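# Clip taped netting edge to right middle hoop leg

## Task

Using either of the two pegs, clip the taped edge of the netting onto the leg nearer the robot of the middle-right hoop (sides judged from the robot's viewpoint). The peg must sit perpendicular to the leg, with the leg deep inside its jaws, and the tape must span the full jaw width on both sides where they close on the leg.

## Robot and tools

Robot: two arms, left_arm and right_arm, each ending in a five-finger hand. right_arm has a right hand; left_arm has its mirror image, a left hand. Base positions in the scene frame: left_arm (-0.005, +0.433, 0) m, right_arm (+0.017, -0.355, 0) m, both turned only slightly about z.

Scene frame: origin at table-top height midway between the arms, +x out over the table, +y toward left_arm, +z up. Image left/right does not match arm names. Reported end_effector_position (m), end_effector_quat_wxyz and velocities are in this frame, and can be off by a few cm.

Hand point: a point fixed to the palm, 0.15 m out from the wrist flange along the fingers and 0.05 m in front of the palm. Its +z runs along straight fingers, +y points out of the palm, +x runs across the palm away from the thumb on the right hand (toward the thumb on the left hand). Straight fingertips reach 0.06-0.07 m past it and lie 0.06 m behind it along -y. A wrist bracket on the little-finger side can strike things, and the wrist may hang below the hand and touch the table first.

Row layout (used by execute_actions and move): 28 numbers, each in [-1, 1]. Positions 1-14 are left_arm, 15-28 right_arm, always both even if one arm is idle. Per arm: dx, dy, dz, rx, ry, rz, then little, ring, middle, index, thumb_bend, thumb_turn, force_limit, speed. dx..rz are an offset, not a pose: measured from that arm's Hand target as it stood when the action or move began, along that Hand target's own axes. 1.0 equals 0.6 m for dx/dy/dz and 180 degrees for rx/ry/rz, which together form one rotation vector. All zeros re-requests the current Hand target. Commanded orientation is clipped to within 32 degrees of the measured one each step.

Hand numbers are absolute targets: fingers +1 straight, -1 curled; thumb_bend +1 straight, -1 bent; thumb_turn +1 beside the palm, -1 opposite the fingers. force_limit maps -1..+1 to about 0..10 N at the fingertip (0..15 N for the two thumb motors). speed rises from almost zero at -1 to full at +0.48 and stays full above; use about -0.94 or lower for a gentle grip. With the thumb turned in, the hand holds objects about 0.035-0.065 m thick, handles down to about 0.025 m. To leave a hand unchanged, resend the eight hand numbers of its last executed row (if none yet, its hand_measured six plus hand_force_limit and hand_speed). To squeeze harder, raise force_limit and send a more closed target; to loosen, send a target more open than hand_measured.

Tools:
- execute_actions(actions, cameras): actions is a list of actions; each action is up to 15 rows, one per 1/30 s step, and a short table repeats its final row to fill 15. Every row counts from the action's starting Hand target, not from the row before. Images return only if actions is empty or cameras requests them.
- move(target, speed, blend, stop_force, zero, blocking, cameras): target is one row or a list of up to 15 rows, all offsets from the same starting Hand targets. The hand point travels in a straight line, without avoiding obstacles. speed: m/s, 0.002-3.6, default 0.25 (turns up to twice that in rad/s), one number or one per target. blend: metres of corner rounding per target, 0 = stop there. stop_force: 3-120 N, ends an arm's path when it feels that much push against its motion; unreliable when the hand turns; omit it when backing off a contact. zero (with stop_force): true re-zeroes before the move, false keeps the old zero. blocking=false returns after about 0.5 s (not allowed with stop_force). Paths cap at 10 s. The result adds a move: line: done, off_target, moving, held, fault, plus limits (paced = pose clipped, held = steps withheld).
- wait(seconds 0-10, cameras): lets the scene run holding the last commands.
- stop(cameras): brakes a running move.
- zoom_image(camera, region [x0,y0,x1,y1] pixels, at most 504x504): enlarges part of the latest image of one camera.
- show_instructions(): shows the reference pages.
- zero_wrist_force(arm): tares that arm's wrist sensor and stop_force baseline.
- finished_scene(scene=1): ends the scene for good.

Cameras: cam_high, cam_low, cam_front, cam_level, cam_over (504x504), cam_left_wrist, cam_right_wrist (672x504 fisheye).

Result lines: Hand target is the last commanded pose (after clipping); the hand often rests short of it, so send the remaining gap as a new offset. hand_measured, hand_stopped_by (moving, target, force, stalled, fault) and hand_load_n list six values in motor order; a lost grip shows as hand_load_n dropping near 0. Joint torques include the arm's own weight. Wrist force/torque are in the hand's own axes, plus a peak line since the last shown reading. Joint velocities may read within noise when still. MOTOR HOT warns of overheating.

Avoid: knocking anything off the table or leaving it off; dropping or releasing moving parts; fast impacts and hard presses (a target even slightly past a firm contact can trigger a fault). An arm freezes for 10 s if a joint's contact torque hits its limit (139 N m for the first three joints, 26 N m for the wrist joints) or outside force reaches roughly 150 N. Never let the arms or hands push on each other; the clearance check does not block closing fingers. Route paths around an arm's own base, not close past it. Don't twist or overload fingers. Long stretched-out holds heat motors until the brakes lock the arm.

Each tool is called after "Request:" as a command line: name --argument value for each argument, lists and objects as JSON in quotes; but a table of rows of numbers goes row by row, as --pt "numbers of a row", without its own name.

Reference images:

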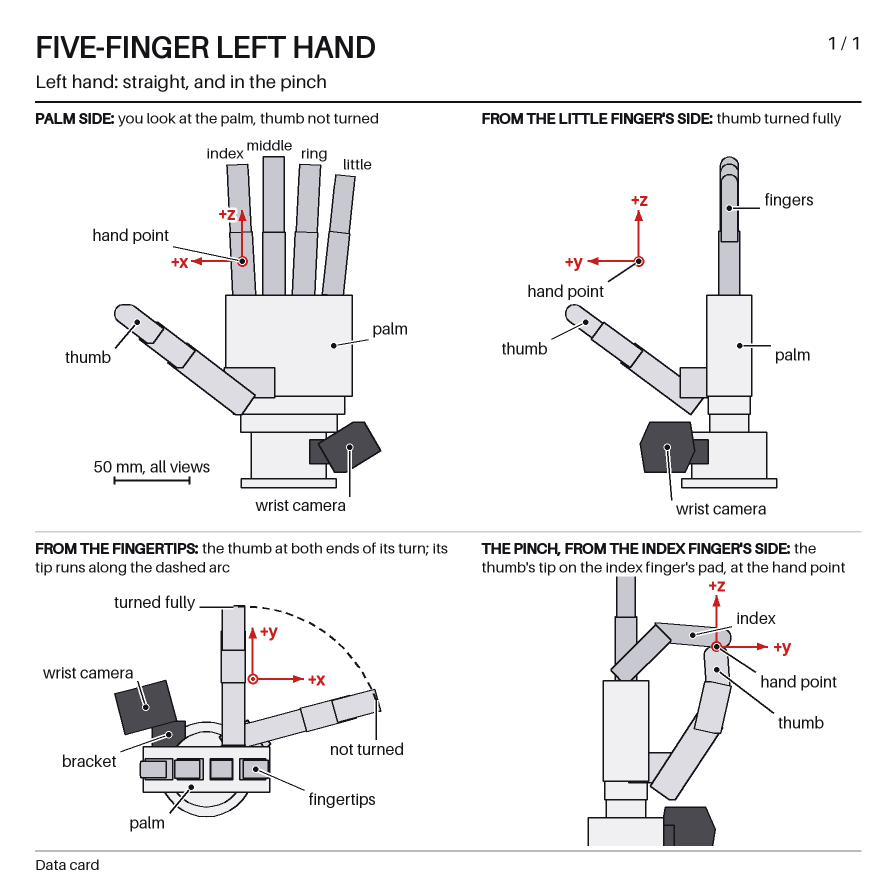

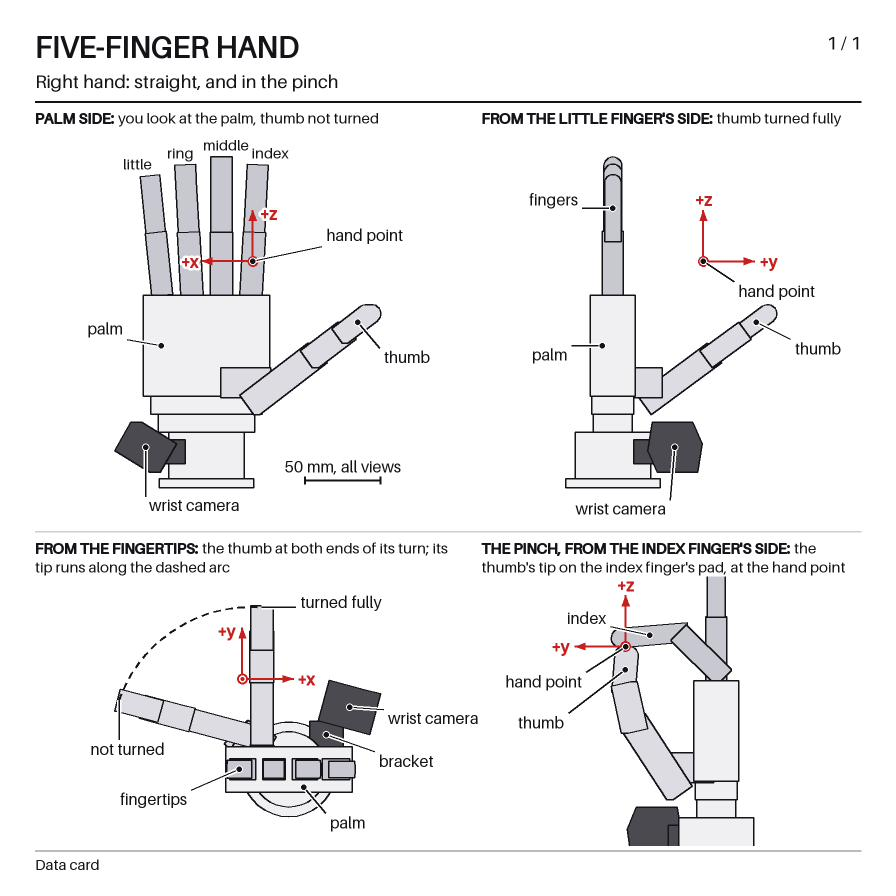

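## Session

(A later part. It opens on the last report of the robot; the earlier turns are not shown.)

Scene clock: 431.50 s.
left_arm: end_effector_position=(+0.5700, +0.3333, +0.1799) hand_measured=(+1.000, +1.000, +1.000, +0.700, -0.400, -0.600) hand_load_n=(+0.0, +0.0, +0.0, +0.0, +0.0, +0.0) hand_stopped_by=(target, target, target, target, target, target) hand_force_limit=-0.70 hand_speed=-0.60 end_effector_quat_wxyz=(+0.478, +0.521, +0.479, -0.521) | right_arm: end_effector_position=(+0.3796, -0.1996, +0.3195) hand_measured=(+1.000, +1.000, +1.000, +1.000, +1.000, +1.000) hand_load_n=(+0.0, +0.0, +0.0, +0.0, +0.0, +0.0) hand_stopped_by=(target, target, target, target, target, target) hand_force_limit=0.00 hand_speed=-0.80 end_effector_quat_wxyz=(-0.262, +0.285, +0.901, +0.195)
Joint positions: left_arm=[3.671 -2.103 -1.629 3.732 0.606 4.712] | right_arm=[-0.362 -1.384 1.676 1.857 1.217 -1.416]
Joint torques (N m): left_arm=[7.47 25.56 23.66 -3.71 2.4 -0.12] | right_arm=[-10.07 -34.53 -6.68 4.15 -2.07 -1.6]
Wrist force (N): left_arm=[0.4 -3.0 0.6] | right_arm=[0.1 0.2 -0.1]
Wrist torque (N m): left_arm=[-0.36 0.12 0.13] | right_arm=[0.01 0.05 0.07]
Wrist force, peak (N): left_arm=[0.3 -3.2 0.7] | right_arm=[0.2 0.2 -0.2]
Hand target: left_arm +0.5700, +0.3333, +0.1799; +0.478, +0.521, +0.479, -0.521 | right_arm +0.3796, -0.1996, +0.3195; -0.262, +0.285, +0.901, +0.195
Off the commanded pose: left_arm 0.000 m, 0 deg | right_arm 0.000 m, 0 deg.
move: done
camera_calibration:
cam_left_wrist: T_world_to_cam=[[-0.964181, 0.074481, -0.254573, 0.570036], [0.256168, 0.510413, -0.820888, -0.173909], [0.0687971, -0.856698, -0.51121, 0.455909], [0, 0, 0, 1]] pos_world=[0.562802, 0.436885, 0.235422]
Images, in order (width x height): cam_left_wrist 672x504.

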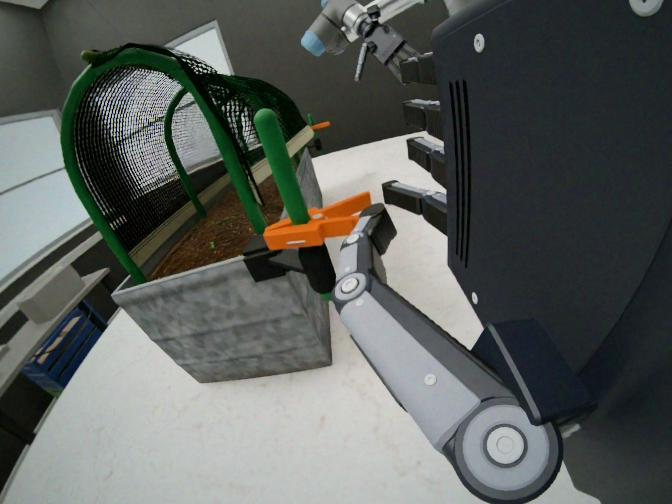

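Request:
move --target '[0,0.0183,0,0,0,0,1,1,1,0.7,-0.4,-0.6,-0.7,-0.6,0,0,0,0,0,0,1,1,1,1,1,1,0,-0.8]' --speed 0.04 --stop_force 5 --cameras '[]'

Request:
move --target '[0,0,0.0067,0,0,0,1,1,1,0.7,-0.4,-0.6,-0.7,-0.6,0,0,0,0,0,0,1,1,1,1,1,1,0,-0.8]' --speed 0.04 --stop_force 4 --cameras '["cam_left_wrist"]'

Request:
zoom_image --camera "cam_left_wrist" --region '[200, 120, 500, 340]'

Scene clock: 437.73 s.
left_arm: end_effector_position=(+0.5809, +0.3324, +0.1799) hand_measured=(+1.000, +1.000, +1.000, +0.700, -0.400, -0.600) hand_load_n=(+0.0, +0.0, +0.0, +0.0, +0.0, +0.0) hand_stopped_by=(target, target, target, target, target, target) hand_force_limit=-0.70 hand_speed=-0.60 end_effector_quat_wxyz=(+0.478, +0.521, +0.479, -0.521) | right_arm: end_effector_position=(+0.3796, -0.1996, +0.3195) hand_measured=(+1.000, +1.000, +1.000, +1.000, +1.000, +1.000) hand_load_n=(+0.0, +0.0, +0.0, +0.0, +0.0, +0.0) hand_stopped_by=(target, target, target, target, target, target) hand_force_limit=0.00 hand_speed=-0.80 end_effector_quat_wxyz=(-0.262, +0.285, +0.901, +0.195)
Joint positions: left_arm=[3.66 -2.124 -1.594 3.718 0.594 4.712] | right_arm=[-0.362 -1.384 1.676 1.857 1.217 -1.416]
Joint torques (N m): left_arm=[-6.92 26.3 24.16 -3.78 -2.36 1.48] | right_arm=[-10.23 -34.99 -5.75 4.07 -2.11 -1.58]
Wrist force (N): left_arm=[0.5 -2.7 0.9] | right_arm=[-0.1 -0.1 -0.2]
Wrist torque (N m): left_arm=[-0.32 0.10 0.14] | right_arm=[-0.04 0.08 0.04]
Wrist force, peak (N): left_arm=[0.7 -3.2 0.6] | right_arm=[-0.3 0.4 0.0]
Hand target: left_arm +0.5809, +0.3324, +0.1799; +0.478, +0.521, +0.479, -0.521 | right_arm +0.3796, -0.1996, +0.3195; -0.262, +0.285, +0.901, +0.195
Off the commanded pose: left_arm 0.000 m, 0 deg | right_arm 0.000 m, 0 deg.
move: done
No camera images: "cameras" was empty.

Scene clock: 439.10 s.
left_arm: end_effector_position=(+0.5806, +0.3284, +0.1799) hand_measured=(+1.000, +1.000, +1.000, +0.700, -0.400, -0.600) hand_load_n=(+0.0, +0.0, +0.0, +0.0, +0.0, +0.0) hand_stopped_by=(target, target, target, target, target, target) hand_force_limit=-0.70 hand_speed=-0.60 end_effector_quat_wxyz=(+0.478, +0.521, +0.479, -0.521) | right_arm: end_effector_position=(+0.3796, -0.1996, +0.3195) hand_measured=(+1.000, +1.000, +1.000, +1.000, +1.000, +1.000) hand_load_n=(+0.0, +0.0, +0.0, +0.0, +0.0, -0.5) hand_stopped_by=(target, target, target, target, target, target) hand_force_limit=0.00 hand_speed=-0.80 end_effector_quat_wxyz=(-0.262, +0.285, +0.901, +0.195)
Joint positions: left_arm=[3.654 -2.121 -1.599 3.72 0.588 4.712] | right_arm=[-0.362 -1.384 1.676 1.857 1.217 -1.416]
Joint torques (N m): left_arm=[-6.96 46.66 6.27 1.62 -2.37 0.79] | right_arm=[-10.05 -34.55 -6.63 4.14 -2.07 -1.71]
Wrist force (N): left_arm=[0.2 -2.5 1.1] | right_arm=[0.2 0.3 -0.2]
Wrist torque (N m): left_arm=[-0.30 0.15 0.11] | right_arm=[0.02 0.05 0.06]
Wrist force, peak (N): left_arm=[0.3 -3.1 0.9] | right_arm=[0.1 0.0 -0.5]
Hand target: left_arm +0.5806, +0.3284, +0.1799; +0.478, +0.521, +0.479, -0.521 | right_arm +0.3796, -0.1996, +0.3195; -0.262, +0.285, +0.901, +0.195
Off the commanded pose: left_arm 0.000 m, 0 deg | right_arm 0.000 m, 0 deg.
move: done
camera_calibration:
cam_left_wrist: T_world_to_cam=[[-0.964172, 0.0743774, -0.254637, 0.580682], [0.256173, 0.510365, -0.820916, -0.174048], [0.0689002, -0.856735, -0.511133, 0.450835], [0, 0, 0, 1]] pos_world=[0.573402, 0.431885, 0.235421]
Images, in order (width x height): cam_left_wrist 672x504.

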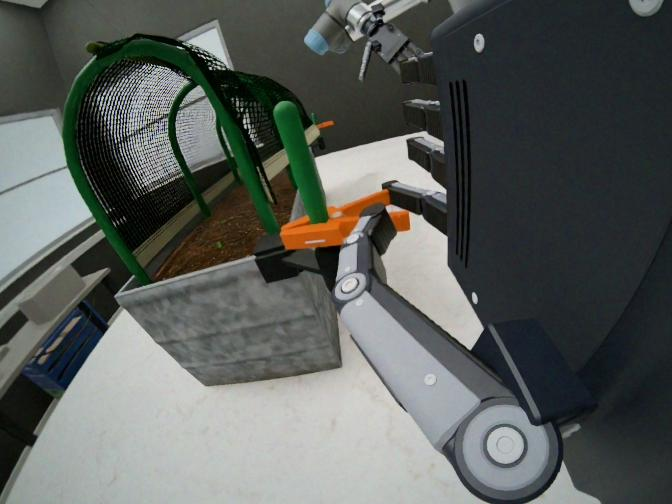

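Scaled by 1.680 from the camera's 672x504 image, which has a finer 960x720 frame.

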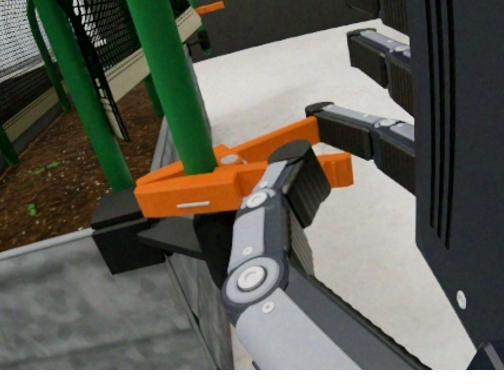

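Request:
move --target '[0,0,0,0,0,0,1,1,1,0.0,-0.4,-0.6,-0.2,-0.85,0,0,0,0,0,0,1,1,1,1,1,1,0,-0.8]' --speed 0.05 --cameras '["cam_left_wrist"]'

Request:
zoom_image --camera "cam_left_wrist" --region '[200, 120, 500, 340]'

Scene clock: 442.47 s.
left_arm: end_effector_position=(+0.5806, +0.3284, +0.1799) hand_measured=(+1.000, +1.000, +1.000, +0.618, -0.400, -0.600) hand_load_n=(+0.0, +0.0, +0.0, +4.5, +0.0, +0.5) hand_stopped_by=(target, target, target, force, target, target) hand_force_limit=-0.20 hand_speed=-0.85 end_effector_quat_wxyz=(+0.478, +0.521, +0.479, -0.521) | right_arm: end_effector_position=(+0.3796, -0.1996, +0.3195) hand_measured=(+1.000, +1.000, +1.000, +1.000, +1.000, +1.000) hand_load_n=(+0.0, +0.0, +0.0, +0.0, +0.0, +0.0) hand_stopped_by=(target, target, target, target, target, target) hand_force_limit=0.00 hand_speed=-0.80 end_effector_quat_wxyz=(-0.262, +0.285, +0.901, +0.195)
Joint positions: left_arm=[3.654 -2.121 -1.599 3.72 0.588 4.712] | right_arm=[-0.362 -1.384 1.676 1.857 1.217 -1.416]
Joint torques (N m): left_arm=[-4.13 47.19 9.29 1.42 -2.14 -0.77] | right_arm=[-8.84 -34.44 -6.56 3.99 -2.17 -1.65]
Wrist force (N): left_arm=[0.4 -6.5 2.4] | right_arm=[0.0 0.1 0.0]
Wrist torque (N m): left_arm=[-0.28 0.13 0.13] | right_arm=[-0.02 0.07 0.05]
Wrist force, peak (N): left_arm=[0.5 -7.2 2.5] | right_arm=[-0.3 0.1 -0.4]
Hand target: left_arm +0.5806, +0.3284, +0.1799; +0.478, +0.521, +0.479, -0.521 | right_arm +0.3796, -0.1996, +0.3195; -0.262, +0.285, +0.901, +0.195
Off the commanded pose: left_arm 0.000 m, 0 deg | right_arm 0.000 m, 0 deg.
move: done
camera_calibration:
cam_left_wrist: T_world_to_cam=[[-0.964177, 0.0744631, -0.254592, 0.580638], [0.256181, 0.510343, -0.820927, -0.17404], [0.0688006, -0.856741, -0.511137, 0.450895], [0, 0, 0, 1]] pos_world=[0.573402, 0.431885, 0.235421]
Images, in order (width x height): cam_left_wrist 672x504.

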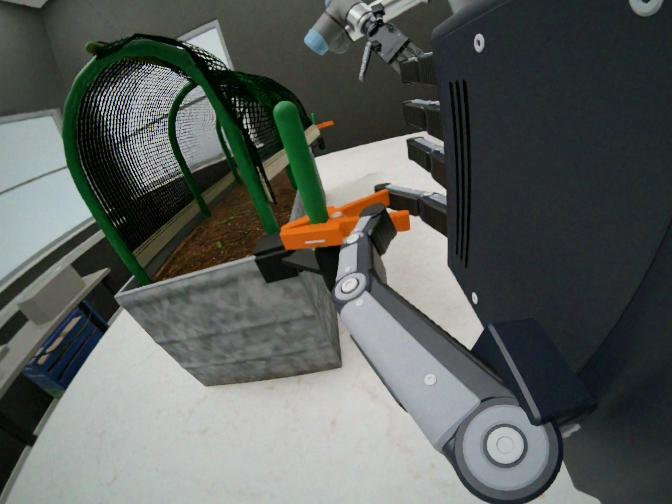

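Scaled by 1.680 from the camera's 672x504 image, which has a finer 960x720 frame.

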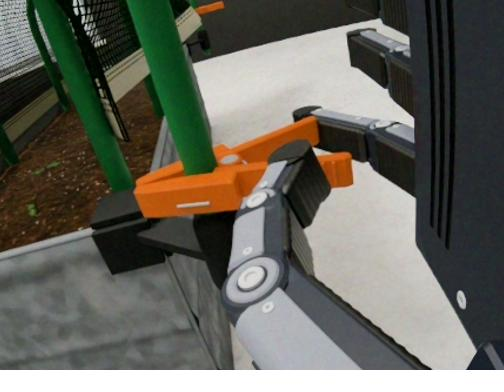

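Request:
move --target '[0,0,0,0,0,0,1,1,1,0.75,-0.4,-0.6,-0.6,-0.3,0,0,0,0,0,0,1,1,1,1,1,1,0,-0.8]' --speed 0.05 --cameras '[]'

Request:
move --pt "0 0 -0.006 0 0 0 1 1 1 0.75 -0.4 -0.6 -0.6 -0.3 0 0 0 0 0 0 1 1 1 1 1 1 0 -0.8" --pt "0 -0.11 -0.006 0 0 0 1 1 1 0.75 -0.4 -0.6 -0.6 -0.3 0 0 0 0 0 0 1 1 1 1 1 1 0 -0.8" --speed 0.1 --cameras '[]'

Request:
move --target '[0,0,0,0,0,0,1,1,1,0.65,0.65,-0.6,-0.6,0.2,0,0,0,0,0,0,1,1,1,1,1,1,0,-0.8]' --speed 0.05 --cameras '["cam_left_wrist","cam_front","cam_over"]'

Request:
zoom_image --camera "cam_left_wrist" --region '[150, 120, 400, 340]'

Scene clock: 470.53 s.
left_arm: end_effector_position=(+0.5806, +0.3284, +0.1799) hand_measured=(+1.000, +1.000, +1.000, +0.750, -0.400, -0.600) hand_load_n=(+0.0, +0.0, +0.0, +0.0, +0.0, +0.0) hand_stopped_by=(target, target, target, target, target, target) hand_force_limit=-0.60 hand_speed=-0.30 end_effector_quat_wxyz=(+0.478, +0.521, +0.479, -0.521) | right_arm: end_effector_position=(+0.3796, -0.1996, +0.3195) hand_measured=(+1.000, +1.000, +1.000, +1.000, +1.000, +1.000) hand_load_n=(+0.0, +0.0, +0.0, +0.0, +0.0, +0.0) hand_stopped_by=(target, target, target, target, target, target) hand_force_limit=0.00 hand_speed=-0.80 end_effector_quat_wxyz=(-0.262, +0.285, +0.901, +0.195)
Joint positions: left_arm=[3.654 -2.121 -1.599 3.72 0.588 4.712] | right_arm=[-0.362 -1.384 1.676 1.857 1.217 -1.416]
Joint torques (N m): left_arm=[5.34 45.59 23.47 0.36 -0.83 -0.69] | right_arm=[-9.38 -34.61 -6.67 4.35 -2.04 -1.61]
Wrist force (N): left_arm=[0.3 -2.6 0.5] | right_arm=[0.2 0.2 -0.2]
Wrist torque (N m): left_arm=[-0.28 0.11 0.11] | right_arm=[0.02 0.03 0.07]
Wrist force, peak (N): left_arm=[0.5 -6.9 2.7] | right_arm=[-0.2 -0.3 -0.3]
Hand target: left_arm +0.5806, +0.3284, +0.1799; +0.478, +0.521, +0.479, -0.521 | right_arm +0.3796, -0.1996, +0.3195; -0.262, +0.285, +0.901, +0.195
Off the commanded pose: left_arm 0.000 m, 0 deg | right_arm 0.000 m, 0 deg.
move: done
No camera images: "cameras" was empty.

Scene clock: 472.33 s.
left_arm: end_effector_position=(+0.5152, +0.3375, +0.1799) hand_measured=(+1.000, +1.000, +1.000, +0.750, -0.400, -0.600) hand_load_n=(+0.0, +0.0, +0.0, +0.0, +0.0, +0.0) hand_stopped_by=(target, target, target, target, target, target) hand_force_limit=-0.60 hand_speed=-0.30 end_effector_quat_wxyz=(+0.478, +0.521, +0.479, -0.521) | right_arm: end_effector_position=(+0.3796, -0.1996, +0.3195) hand_measured=(+1.000, +1.000, +1.000, +1.000, +1.000, +1.000) hand_load_n=(+0.0, +0.0, +0.0, +0.0, +0.0, +0.0) hand_stopped_by=(target, target, target, target, target, target) hand_force_limit=0.00 hand_speed=-0.80 end_effector_quat_wxyz=(-0.262, +0.285, +0.901, +0.195)
Joint positions: left_arm=[3.734 -2.001 -1.794 3.795 0.669 4.712] | right_arm=[-0.362 -1.384 1.676 1.857 1.217 -1.416]
Joint torques (N m): left_arm=[8.07 41.57 8.07 1.38 2.34 -1.42] | right_arm=[-9.63 -34.36 -6.02 4.04 -2.04 -1.51]
Wrist force (N): left_arm=[0.5 -2.6 0.8] | right_arm=[-0.2 0.2 -0.5]
Wrist torque (N m): left_arm=[-0.34 0.07 0.09] | right_arm=[0.03 0.11 0.05]
Wrist force, peak (N): left_arm=[0.5 -3.4 0.7] | right_arm=[-0.2 0.2 -0.5]
Hand target: left_arm +0.5151, +0.3375, +0.1799; +0.478, +0.521, +0.479, -0.521 | right_arm +0.3796, -0.1996, +0.3195; -0.262, +0.285, +0.901, +0.195
Off the commanded pose: left_arm 0.000 m, 0 deg | right_arm 0.000 m, 0 deg.
move: done
No camera images: "cameras" was empty.

Scene clock: 473.23 s.
left_arm: end_effector_position=(+0.5151, +0.3375, +0.1799) hand_measured=(+1.000, +1.000, +1.000, +0.650, +0.650, -0.600) hand_load_n=(+0.0, +0.5, +0.0, +0.0, +0.0, +0.5) hand_stopped_by=(target, target, target, target, target, target) hand_force_limit=-0.60 hand_speed=0.20 end_effector_quat_wxyz=(+0.478, +0.521, +0.479, -0.521) | right_arm: end_effector_position=(+0.3796, -0.1996, +0.3195) hand_measured=(+1.000, +1.000, +1.000, +1.000, +1.000, +1.000) hand_load_n=(+0.0, +0.0, +0.0, +0.0, +0.0, +0.0) hand_stopped_by=(target, target, target, target, target, target) hand_force_limit=0.00 hand_speed=-0.80 end_effector_quat_wxyz=(-0.262, +0.285, +0.901, +0.195)
Joint positions: left_arm=[3.734 -2.001 -1.794 3.795 0.669 4.712] | right_arm=[-0.362 -1.384 1.676 1.857 1.217 -1.416]
Joint torques (N m): left_arm=[7.11 41.85 6.06 1.11 2.25 -1.52] | right_arm=[-8.73 -35.3 -6.53 4.08 -2.01 -1.53]
Wrist force (N): left_arm=[0.7 -3.0 0.6] | right_arm=[0.0 0.0 -0.1]
Wrist torque (N m): left_arm=[-0.40 0.02 0.12] | right_arm=[-0.03 0.06 0.05]
Wrist force, peak (N): left_arm=[0.8 -3.3 0.4] | right_arm=[-0.3 0.3 -0.1]
Hand target: left_arm +0.5151, +0.3375, +0.1799; +0.478, +0.521, +0.479, -0.521 | right_arm +0.3796, -0.1996, +0.3195; -0.262, +0.285, +0.901, +0.195
Off the commanded pose: left_arm 0.000 m, 0 deg | right_arm 0.000 m, 0 deg.
move: done
camera_calibration:
cam_left_wrist: T_world_to_cam=[[-0.964181, 0.074481, -0.254573, 0.516886], [0.256168, 0.510413, -0.820888, -0.162015], [0.0687971, -0.856698, -0.51121, 0.463277], [0, 0, 0, 1]] pos_world=[0.508002, 0.441085, 0.235422]
Images, in order (width x height): cam_front 504x504, cam_over 504x504, cam_left_wrist 672x504.

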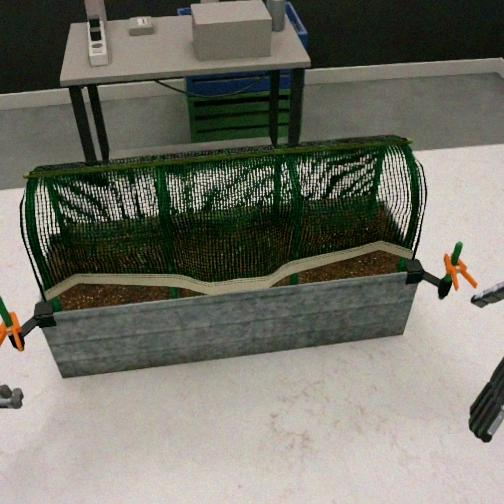

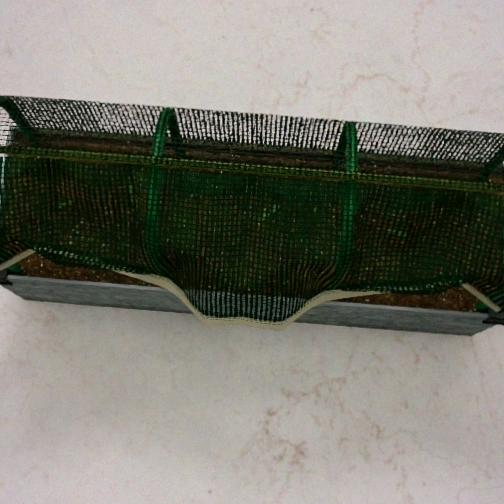

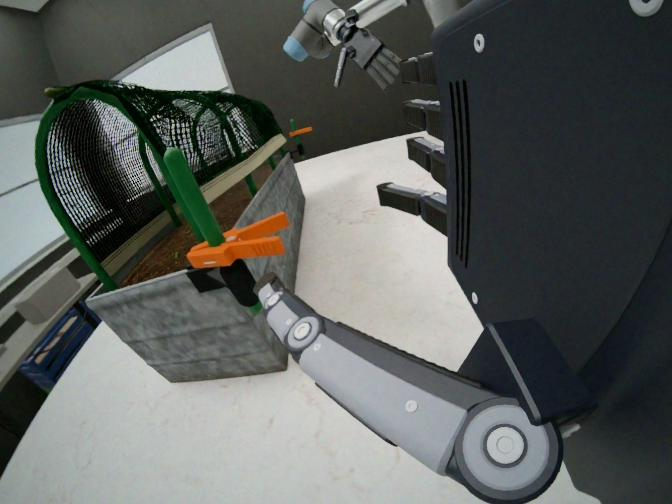

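Scaled by 2.016 from the camera's 672x504 image, which has a finer 960x720 frame.

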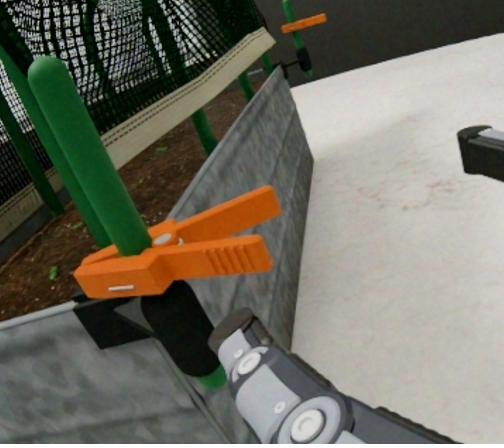

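Request:
move --target '[0,-0.0113,0.0272,-0.1544,0,0,1,1,1,0.5,0.55,-0.6,-0.6,0.2,0,0,0,0,0,0,1,1,1,1,1,1,0,-0.8]' --speed 0.15 --cameras '["cam_left_wrist"]'

Request:
zoom_image --camera "cam_left_wrist" --region '[200, 120, 500, 340]'

Scene clock: 503.13 s.
left_arm: end_effector_position=(+0.5070, +0.3218, +0.1799) hand_measured=(+1.000, +1.000, +1.000, +0.500, +0.550, -0.600) hand_load_n=(+0.0, +0.0, +0.0, +0.0, +0.0, +0.0) hand_stopped_by=(target, target, target, target, target, target) hand_force_limit=-0.60 hand_speed=0.20 end_effector_quat_wxyz=(+0.589, +0.390, +0.590, -0.391) | right_arm: end_effector_position=(+0.3796, -0.1996, +0.3195) hand_measured=(+1.000, +1.000, +1.000, +1.000, +1.000, +1.000) hand_load_n=(+0.0, +0.0, +0.0, +0.0, +0.0, +0.0) hand_stopped_by=(target, target, target, target, target, target) hand_force_limit=0.00 hand_speed=-0.80 end_effector_quat_wxyz=(-0.262, +0.285, +0.901, +0.195)
Joint positions: left_arm=[3.776 -1.722 -2.186 3.909 0.226 4.712] | right_arm=[-0.362 -1.384 1.676 1.857 1.217 -1.416]
Joint torques (N m): left_arm=[-7.34 30.33 5.85 2.13 -2.73 -1.57] | right_arm=[-9.35 -34.76 -7 4.04 -2.04 -1.54]
Wrist force (N): left_arm=[0.7 -2.8 0.4] | right_arm=[0.0 0.2 -0.4]
Wrist torque (N m): left_arm=[-0.30 0.02 0.14] | right_arm=[0.03 0.08 0.05]
Wrist force, peak (N): left_arm=[0.9 -3.5 0.6] | right_arm=[-0.2 0.4 -0.4]
Hand target: left_arm +0.5070, +0.3218, +0.1799; +0.589, +0.390, +0.590, -0.390 | right_arm +0.3796, -0.1996, +0.3195; -0.262, +0.285, +0.901, +0.195
Off the commanded pose: left_arm 0.000 m, 0 deg | right_arm 0.000 m, 0 deg.
move: done
camera_calibration:
cam_left_wrist: T_world_to_cam=[[-0.887765, -0.383394, -0.254721, 0.618815], [-0.0110632, 0.570997, -0.820878, -0.035914], [0.460164, -0.725928, -0.511152, 0.209873], [0, 0, 0, 1]] pos_world=[0.452388, 0.410109, 0.235421]
Images, in order (width x height): cam_left_wrist 672x504.

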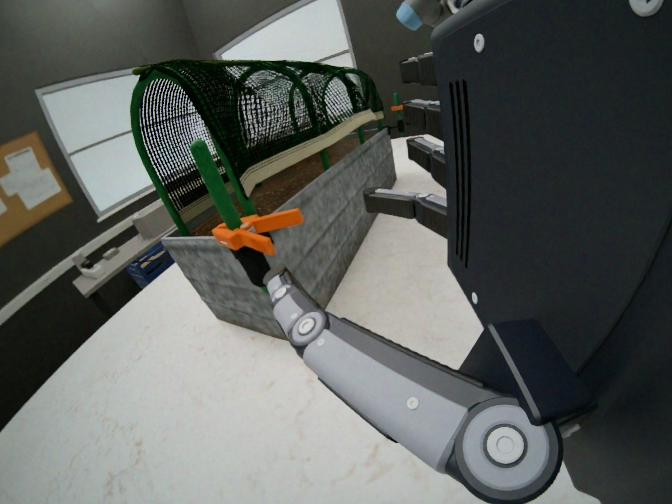

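Scaled by 1.680 from the camera's 672x504 image, which has a finer 960x720 frame.

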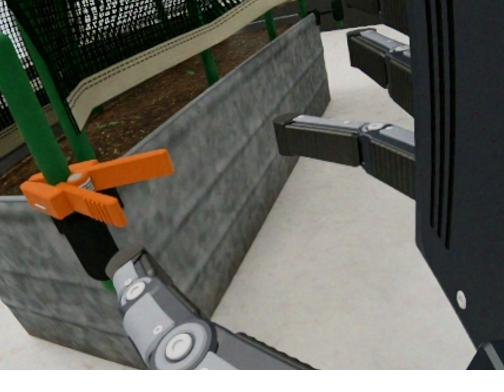

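Request:
zoom_image --camera "cam_left_wrist" --region '[190, 180, 330, 290]'

Scaled by 3.600 from the camera's 672x504 image, which has a finer 960x720 frame.

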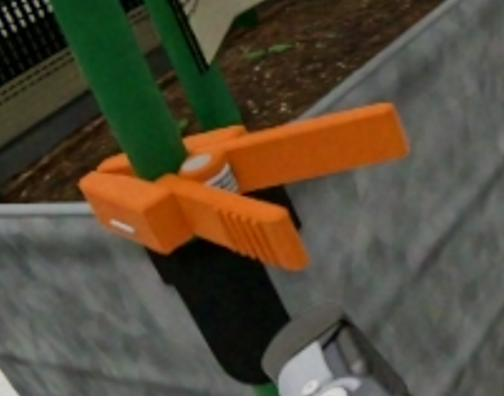

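Request:
move --pt "0.0033 -0.0008 0.0098 0 0 0 1 1 1 0.5 0.55 -0.6 -0.6 0.2 0 0 0 0 0 0 1 1 1 1 1 1 0 -0.8" --pt "0.0033 0.05 0.0305 0 0 0 1 1 1 0.5 0.55 -0.6 -0.6 0.2 0 0 0 0 0 0 1 1 1 1 1 1 0 -0.8" --speed 0.06 --stop_force 5 --cameras '["cam_left_wrist"]'

Request:
zoom_image --camera "cam_left_wrist" --region '[230, 130, 430, 280]'

Scene clock: 522.37 s.
left_arm: end_effector_position=(+0.5418, +0.3167, +0.1779) hand_measured=(+1.000, +1.000, +1.000, +0.500, +0.550, -0.600) hand_load_n=(+0.0, +0.0, +0.0, +0.0, +0.0, +0.5) hand_stopped_by=(target, target, target, target, target, target) hand_force_limit=-0.60 hand_speed=0.20 end_effector_quat_wxyz=(+0.589, +0.390, +0.590, -0.390) | right_arm: end_effector_position=(+0.3796, -0.1996, +0.3195) hand_measured=(+1.000, +1.000, +1.000, +1.000, +1.000, +1.000) hand_load_n=(+0.0, +0.0, +0.0, +0.0, +0.0, +0.0) hand_stopped_by=(target, target, target, target, target, target) hand_force_limit=0.00 hand_speed=-0.80 end_effector_quat_wxyz=(-0.262, +0.285, +0.901, +0.195)
Joint positions: left_arm=[3.711 -1.796 -2.099 3.896 0.161 4.711] | right_arm=[-0.362 -1.384 1.676 1.857 1.217 -1.416]
Joint torques (N m): left_arm=[-7.68 12.5 22.69 -3.11 -2.29 1.52] | right_arm=[-8.62 -34.3 -6.65 4.1 -1.91 -1.42]
Wrist force (N): left_arm=[0.4 -3.0 0.5] | right_arm=[0.0 0.2 -0.1]
Wrist torque (N m): left_arm=[-0.35 0.11 0.02] | right_arm=[0.01 0.06 0.05]
Wrist force, peak (N): left_arm=[0.6 -3.4 0.4] | right_arm=[0.1 0.2 -0.6]
Hand target: left_arm +0.5418, +0.3167, +0.1779; +0.589, +0.390, +0.590, -0.390 | right_arm +0.3796, -0.1996, +0.3195; -0.262, +0.285, +0.901, +0.195
Off the commanded pose: left_arm 0.000 m, 0 deg | right_arm 0.000 m, 0 deg.
move: done
camera_calibration:
cam_left_wrist: T_world_to_cam=[[-0.887656, -0.38369, -0.254655, 0.647192], [-0.0113522, 0.571052, -0.820835, -0.0340111], [0.460368, -0.725728, -0.511253, 0.189004], [0, 0, 0, 1]] pos_world=[0.487086, 0.404908, 0.233522]
Images, in order (width x height): cam_left_wrist 672x504.

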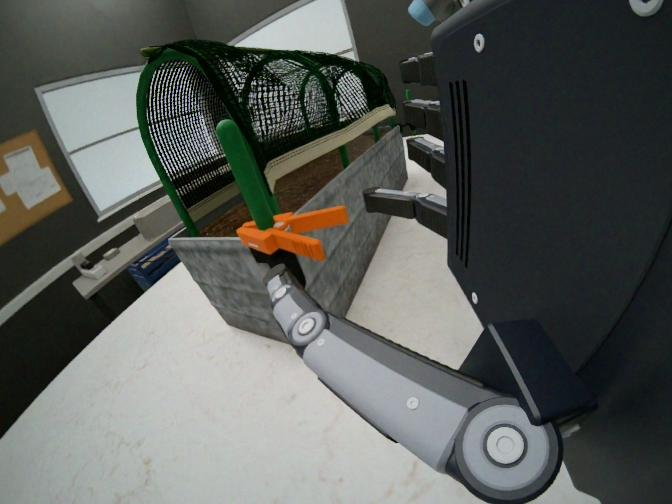

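Scaled by 2.520 from the camera's 672x504 image, which has a finer 960x720 frame.

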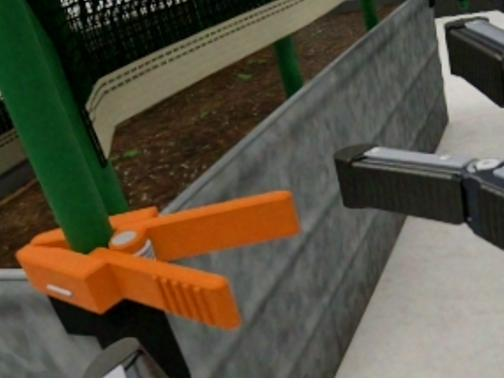

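Request:
move --target '[0,0.0108,0.0034,0,0,0,1,1,1,0.5,0.55,-0.6,-0.6,0.2,0,0,0,0,0,0,1,1,1,1,1,1,0,-0.8]' --speed 0.05 --stop_force 5 --cameras '[]'

Request:
move --target '[0,0,0,0,0,0,1,1,1,0.35,0.2,-0.6,-0.8,-0.6,0,0,0,0,0,0,1,1,1,1,1,1,0,-0.8]' --speed 0.05 --cameras '["cam_left_wrist"]'

Request:
zoom_image --camera "cam_left_wrist" --region '[230, 130, 430, 280]'

Scene clock: 529.77 s.
left_arm: end_effector_position=(+0.5485, +0.3173, +0.1779) hand_measured=(+1.000, +1.000, +1.000, +0.500, +0.550, -0.600) hand_load_n=(+0.0, +0.0, +0.0, +0.0, +0.0, +0.5) hand_stopped_by=(target, target, target, target, target, target) hand_force_limit=-0.60 hand_speed=0.20 end_effector_quat_wxyz=(+0.589, +0.390, +0.590, -0.390) | right_arm: end_effector_position=(+0.3796, -0.1996, +0.3195) hand_measured=(+1.000, +1.000, +1.000, +1.000, +1.000, +1.000) hand_load_n=(+0.0, +0.0, +0.0, +0.5, +0.0, +0.0) hand_stopped_by=(target, target, target, target, target, target) hand_force_limit=0.00 hand_speed=-0.80 end_effector_quat_wxyz=(-0.262, +0.285, +0.901, +0.195)
Joint positions: left_arm=[3.703 -1.81 -2.08 3.892 0.153 4.711] | right_arm=[-0.362 -1.384 1.676 1.857 1.217 -1.416]
Joint torques (N m): left_arm=[-7.05 13.13 22.54 -3.12 -2.47 1.68] | right_arm=[-8.75 -34.59 -7.36 4.12 -1.94 -1.35]
Wrist force (N): left_arm=[0.4 -3.0 0.4] | right_arm=[-0.1 0.3 -0.1]
Wrist torque (N m): left_arm=[-0.35 0.11 0.03] | right_arm=[0.03 0.08 0.06]
Wrist force, peak (N): left_arm=[0.8 -3.4 0.5] | right_arm=[-0.1 -0.1 -0.5]
Hand target: left_arm +0.5485, +0.3173, +0.1779; +0.589, +0.390, +0.590, -0.390 | right_arm +0.3796, -0.1996, +0.3195; -0.262, +0.285, +0.901, +0.195
Off the commanded pose: left_arm 0.000 m, 0 deg | right_arm 0.000 m, 0 deg.
move: done
No camera images: "cameras" was empty.

Scene clock: 530.57 s.
left_arm: end_effector_position=(+0.5485, +0.3173, +0.1779) hand_measured=(+1.000, +1.000, +1.000, +0.350, +0.248, -0.600) hand_load_n=(+0.0, +0.0, -0.5, +0.0, +1.5, +0.5) hand_stopped_by=(target, target, target, target, force, target) hand_force_limit=-0.80 hand_speed=-0.60 end_effector_quat_wxyz=(+0.589, +0.390, +0.590, -0.390) | right_arm: end_effector_position=(+0.3796, -0.1996, +0.3195) hand_measured=(+1.000, +1.000, +1.000, +1.000, +1.000, +1.000) hand_load_n=(+0.0, +0.0, +0.0, +0.0, +0.0, +0.0) hand_stopped_by=(target, target, target, target, target, target) hand_force_limit=0.00 hand_speed=-0.80 end_effector_quat_wxyz=(-0.262, +0.285, +0.901, +0.195)
Joint positions: left_arm=[3.703 -1.81 -2.08 3.892 0.153 4.711] | right_arm=[-0.362 -1.384 1.676 1.857 1.217 -1.416]
Joint torques (N m): left_arm=[-7.16 13.9 21.98 -2.93 -1.96 1.75] | right_arm=[-8.91 -34.53 -6.67 4.08 -1.97 -1.44]
Wrist force (N): left_arm=[0.8 -2.1 0.3] | right_arm=[0.2 0.2 -0.3]
Wrist torque (N m): left_arm=[-0.35 0.09 0.04] | right_arm=[0.02 0.04 0.07]
Wrist force, peak (N): left_arm=[0.7 -3.3 0.6] | right_arm=[0.0 0.1 -0.5]
Hand target: left_arm +0.5485, +0.3173, +0.1779; +0.589, +0.390, +0.590, -0.390 | right_arm +0.3796, -0.1996, +0.3195; -0.262, +0.285, +0.901, +0.195
Off the commanded pose: left_arm 0.000 m, 0 deg | right_arm 0.000 m, 0 deg.
move: done
camera_calibration:
cam_left_wrist: T_world_to_cam=[[-0.887656, -0.38369, -0.254655, 0.653496], [-0.0113522, 0.571052, -0.820835, -0.0343336], [0.460368, -0.725728, -0.511253, 0.186381], [0, 0, 0, 1]] pos_world=[0.493886, 0.405608, 0.233522]
Images, in order (width x height): cam_left_wrist 672x504.

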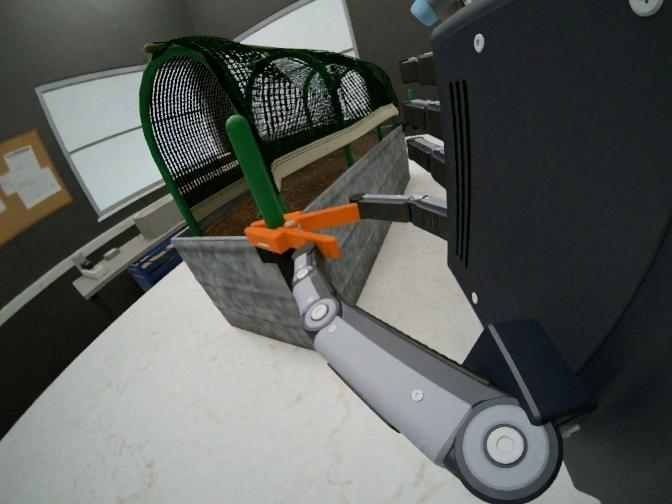

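Scaled by 2.520 from the camera's 672x504 image, which has a finer 960x720 frame.

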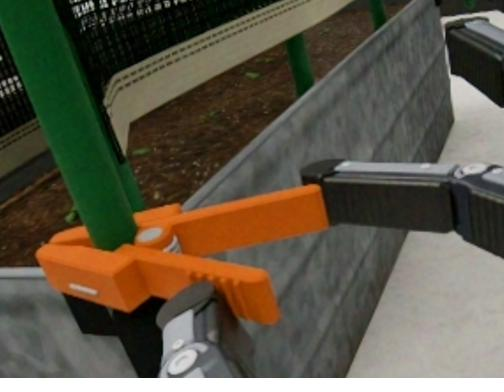

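Request:
move --target '[0,0,0,0,0,0,1,1,1,0.05,0.2,-0.6,0.0,-0.88,0,0,0,0,0,0,1,1,1,1,1,1,0,-0.8]' --speed 0.05 --cameras '["cam_left_wrist"]'

Request:
zoom_image --camera "cam_left_wrist" --region '[230, 130, 430, 280]'

Scene clock: 533.63 s.
left_arm: end_effector_position=(+0.5485, +0.3173, +0.1779) hand_measured=(+1.000, +1.000, +1.000, +0.162, +0.250, -0.600) hand_load_n=(+0.0, +0.0, +0.0, +6.0, +4.0, -0.5) hand_stopped_by=(target, target, target, force, force, target) hand_force_limit=0.00 hand_speed=-0.88 end_effector_quat_wxyz=(+0.589, +0.390, +0.590, -0.390) | right_arm: end_effector_position=(+0.3796, -0.1996, +0.3195) hand_measured=(+1.000, +1.000, +1.000, +1.000, +1.000, +1.000) hand_load_n=(+0.0, +0.0, +0.0, +0.0, +0.0, +0.0) hand_stopped_by=(target, target, target, target, target, target) hand_force_limit=0.00 hand_speed=-0.80 end_effector_quat_wxyz=(-0.262, +0.285, +0.901, +0.195)
Joint positions: left_arm=[3.703 -1.81 -2.08 3.892 0.153 4.711] | right_arm=[-0.362 -1.384 1.676 1.857 1.217 -1.416]
Joint torques (N m): left_arm=[-5.07 14.47 18.89 -2.48 0.15 1.31] | right_arm=[-8.21 -34.3 -7.22 4.01 -1.89 -1.3]
Wrist force (N): left_arm=[1.0 -5.3 1.5] | right_arm=[0.0 -0.1 0.0]
Wrist torque (N m): left_arm=[-0.33 0.05 0.08] | right_arm=[-0.04 0.06 0.05]
Wrist force, peak (N): left_arm=[0.9 -5.8 1.9] | right_arm=[0.0 0.4 -0.3]
Hand target: left_arm +0.5485, +0.3173, +0.1779; +0.589, +0.390, +0.590, -0.390 | right_arm +0.3796, -0.1996, +0.3195; -0.262, +0.285, +0.901, +0.195
Off the commanded pose: left_arm 0.000 m, 0 deg | right_arm 0.000 m, 0 deg.
move: done
camera_calibration:
cam_left_wrist: T_world_to_cam=[[-0.887656, -0.38369, -0.254655, 0.653496], [-0.0113522, 0.571052, -0.820835, -0.0343336], [0.460368, -0.725728, -0.511253, 0.186381], [0, 0, 0, 1]] pos_world=[0.493886, 0.405608, 0.233522]
Images, in order (width x height): cam_left_wrist 672x504.

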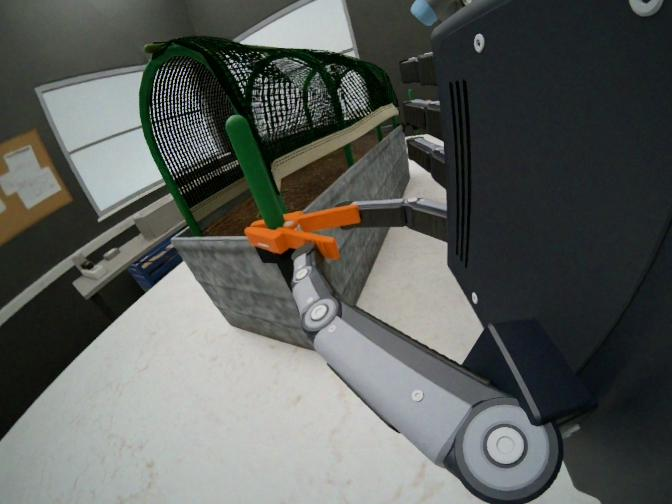

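Scaled by 2.520 from the camera's 672x504 image, which has a finer 960x720 frame.

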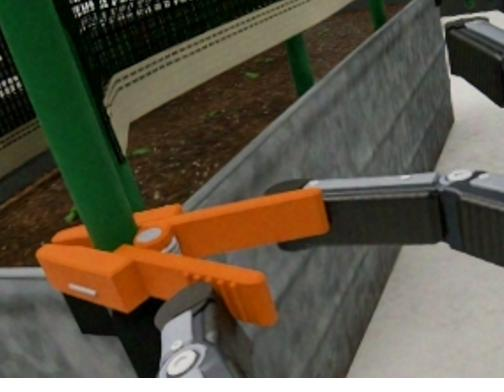

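Request:
move --target '[0,0,0,0,0,0,1,1,1,-0.2,0.2,-0.6,0.6,-0.9,0,0,0,0,0,0,1,1,1,1,1,1,0,-0.8]' --speed 0.05 --cameras '["cam_left_wrist"]'

Request:
zoom_image --camera "cam_left_wrist" --region '[230, 130, 430, 280]'

Scene clock: 537.13 s.
left_arm: end_effector_position=(+0.5485, +0.3173, +0.1779) hand_measured=(+1.000, +1.000, +1.000, +0.138, +0.250, -0.600) hand_load_n=(+0.0, +0.0, +0.0, +8.0, +6.0, +0.0) hand_stopped_by=(target, target, target, force, force, target) hand_force_limit=0.60 hand_speed=-0.90 end_effector_quat_wxyz=(+0.589, +0.390, +0.590, -0.390) | right_arm: end_effector_position=(+0.3796, -0.1996, +0.3195) hand_measured=(+1.000, +1.000, +1.000, +1.000, +1.000, +1.000) hand_load_n=(+0.0, +0.0, +0.0, +0.0, +0.0, +0.0) hand_stopped_by=(target, target, target, target, target, target) hand_force_limit=0.00 hand_speed=-0.80 end_effector_quat_wxyz=(-0.262, +0.285, +0.901, +0.195)
Joint positions: left_arm=[3.703 -1.81 -2.08 3.892 0.153 4.711] | right_arm=[-0.362 -1.384 1.676 1.857 1.217 -1.416]
Joint torques (N m): left_arm=[2.11 17.01 16.85 -1.95 1.15 0.91] | right_arm=[-8.18 -34.22 -6.98 4.03 -1.89 -1.18]
Wrist force (N): left_arm=[0.7 -6.8 0.6] | right_arm=[-0.2 0.1 -0.2]
Wrist torque (N m): left_arm=[-0.42 0.10 0.08] | right_arm=[0.00 0.09 0.03]
Wrist force, peak (N): left_arm=[0.8 -6.8 0.9] | right_arm=[-0.1 0.2 -0.5]
Hand target: left_arm +0.5485, +0.3173, +0.1779; +0.589, +0.390, +0.590, -0.390 | right_arm +0.3796, -0.1996, +0.3195; -0.262, +0.285, +0.901, +0.195
Off the commanded pose: left_arm 0.000 m, 0 deg | right_arm 0.000 m, 0 deg.
move: done
camera_calibration:
cam_left_wrist: T_world_to_cam=[[-0.887656, -0.38369, -0.254655, 0.653496], [-0.0113522, 0.571052, -0.820835, -0.0343336], [0.460368, -0.725728, -0.511253, 0.186381], [0, 0, 0, 1]] pos_world=[0.493886, 0.405608, 0.233522]
Images, in order (width x height): cam_left_wrist 672x504.

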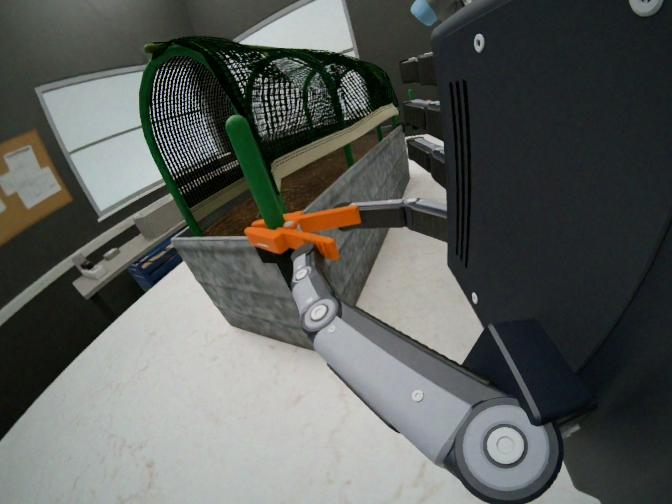

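Scaled by 2.520 from the camera's 672x504 image, which has a finer 960x720 frame.

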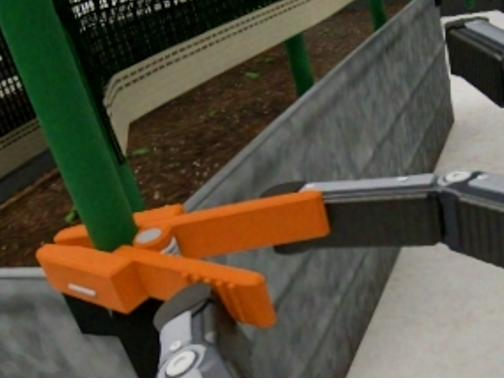

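Request:
move --target '[0,0,0,0,0,0,1,1,1,-0.2,-0.1,-0.6,0.4,-0.9,0,0,0,0,0,0,1,1,1,1,1,1,0,-0.8]' --speed 0.05 --cameras '["cam_left_wrist"]'

Request:
zoom_image --camera "cam_left_wrist" --region '[230, 130, 430, 280]'

Scene clock: 562.90 s.
left_arm: end_effector_position=(+0.5485, +0.3173, +0.1779) hand_measured=(+1.000, +1.000, +1.000, +0.138, +0.222, -0.600) hand_load_n=(+0.0, +0.0, +0.0, +10.0, +10.0, +0.0) hand_stopped_by=(target, target, target, force, force, target) hand_force_limit=0.40 hand_speed=-0.90 end_effector_quat_wxyz=(+0.589, +0.390, +0.590, -0.390) | right_arm: end_effector_position=(+0.3796, -0.1996, +0.3195) hand_measured=(+1.000, +1.000, +1.000, +1.000, +1.000, +1.000) hand_load_n=(+0.0, +0.0, +0.0, +0.0, +0.0, +0.0) hand_stopped_by=(target, target, target, target, target, target) hand_force_limit=0.00 hand_speed=-0.80 end_effector_quat_wxyz=(-0.262, +0.285, +0.901, +0.195)
Joint positions: left_arm=[3.703 -1.81 -2.08 3.892 0.153 4.711] | right_arm=[-0.362 -1.384 1.676 1.857 1.217 -1.416]
Joint torques (N m): left_arm=[5.82 19.55 13.17 -1.39 -2.33 0.69] | right_arm=[-8.37 -34.56 -6.63 3.85 -1.86 -1.21]
Wrist force (N): left_arm=[0.6 -4.2 3.2] | right_arm=[0.1 0.1 -0.1]
Wrist torque (N m): left_arm=[-0.30 0.10 0.06] | right_arm=[0.00 0.05 0.06]
Wrist force, peak (N): left_arm=[0.5 -6.9 0.5] | right_arm=[0.0 0.2 -0.4]
Hand target: left_arm +0.5485, +0.3173, +0.1779; +0.589, +0.390, +0.590, -0.390 | right_arm +0.3796, -0.1996, +0.3195; -0.262, +0.285, +0.901, +0.195
Off the commanded pose: left_arm 0.000 m, 0 deg | right_arm 0.000 m, 0 deg.
move: done
camera_calibration:
cam_left_wrist: T_world_to_cam=[[-0.887656, -0.38369, -0.254655, 0.653496], [-0.0113522, 0.571052, -0.820835, -0.0343336], [0.460368, -0.725728, -0.511253, 0.186381], [0, 0, 0, 1]] pos_world=[0.493886, 0.405608, 0.233522]
Images, in order (width x height): cam_left_wrist 672x504.

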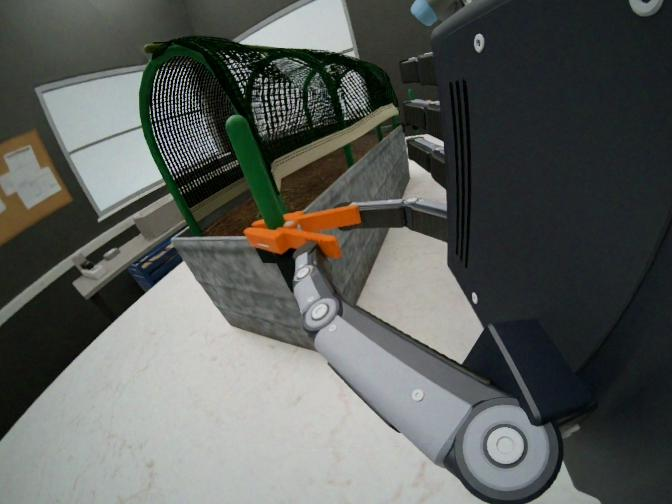

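Scaled by 2.520 from the camera's 672x504 image, which has a finer 960x720 frame.

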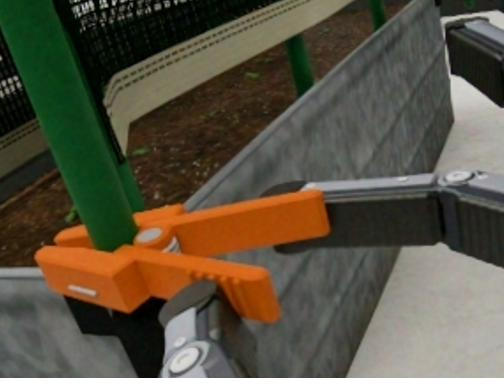

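Request:
move --target '[0,0,0,0,0,0,1,1,1,-0.2,-0.2,-0.6,0.85,-0.9,0,0,0,0,0,0,1,1,1,1,1,1,0,-0.8]' --speed 0.05 --cameras '["cam_left_wrist"]'

Request:
zoom_image --camera "cam_left_wrist" --region '[230, 130, 430, 280]'

Scene clock: 586.60 s.
left_arm: end_effector_position=(+0.5485, +0.3173, +0.1779) hand_measured=(+1.000, +1.000, +1.000, +0.138, +0.180, -0.600) hand_load_n=(+0.0, +0.0, +0.0, +12.5, +13.5, +0.0) hand_stopped_by=(target, target, target, force, force, target) hand_force_limit=0.85 hand_speed=-0.90 end_effector_quat_wxyz=(+0.589, +0.390, +0.590, -0.390) | right_arm: end_effector_position=(+0.3796, -0.1996, +0.3195) hand_measured=(+1.000, +1.000, +1.000, +1.000, +1.000, +1.000) hand_load_n=(+0.0, +0.0, +0.0, +0.0, +0.0, +0.0) hand_stopped_by=(target, target, target, target, target, target) hand_force_limit=0.00 hand_speed=-0.80 end_effector_quat_wxyz=(-0.262, +0.285, +0.901, +0.195)
Joint positions: left_arm=[3.703 -1.81 -2.08 3.892 0.153 4.711] | right_arm=[-0.362 -1.384 1.676 1.857 1.217 -1.416]
Joint torques (N m): left_arm=[5.34 20.71 9.71 -0.93 -2.27 0] | right_arm=[-8.41 -33.72 -7.25 3.97 -1.91 -1.34]
Wrist force (N): left_arm=[0.8 -4.0 3.7] | right_arm=[0.2 0.0 -0.2]
Wrist torque (N m): left_arm=[-0.28 0.09 0.05] | right_arm=[-0.01 0.04 0.06]
Wrist force, peak (N): left_arm=[0.8 -4.0 3.7] | right_arm=[0.2 0.4 -0.3]
Hand target: left_arm +0.5485, +0.3173, +0.1779; +0.589, +0.390, +0.590, -0.390 | right_arm +0.3796, -0.1996, +0.3195; -0.262, +0.285, +0.901, +0.195
Off the commanded pose: left_arm 0.000 m, 0 deg | right_arm 0.000 m, 0 deg.
move: done
camera_calibration:
cam_left_wrist: T_world_to_cam=[[-0.887656, -0.38369, -0.254655, 0.653496], [-0.0113522, 0.571052, -0.820835, -0.0343336], [0.460368, -0.725728, -0.511253, 0.186381], [0, 0, 0, 1]] pos_world=[0.493886, 0.405608, 0.233522]
Images, in order (width x height): cam_left_wrist 672x504.

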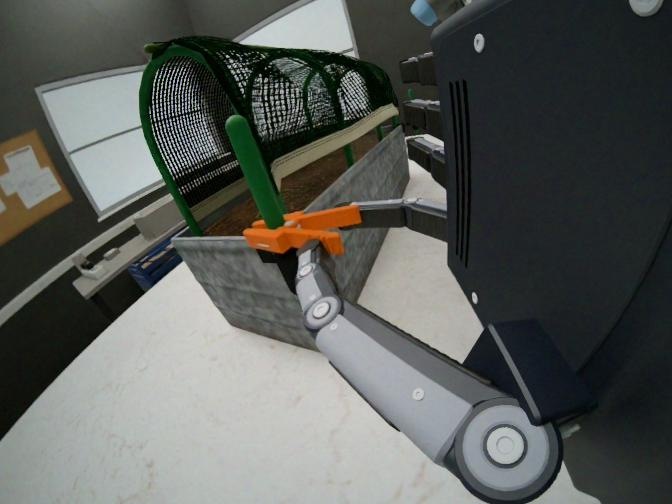

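Scaled by 2.520 from the camera's 672x504 image, which has a finer 960x720 frame.

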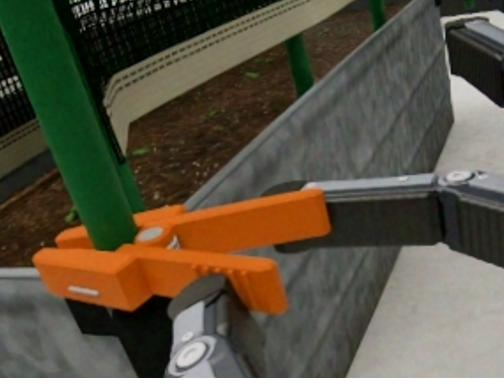

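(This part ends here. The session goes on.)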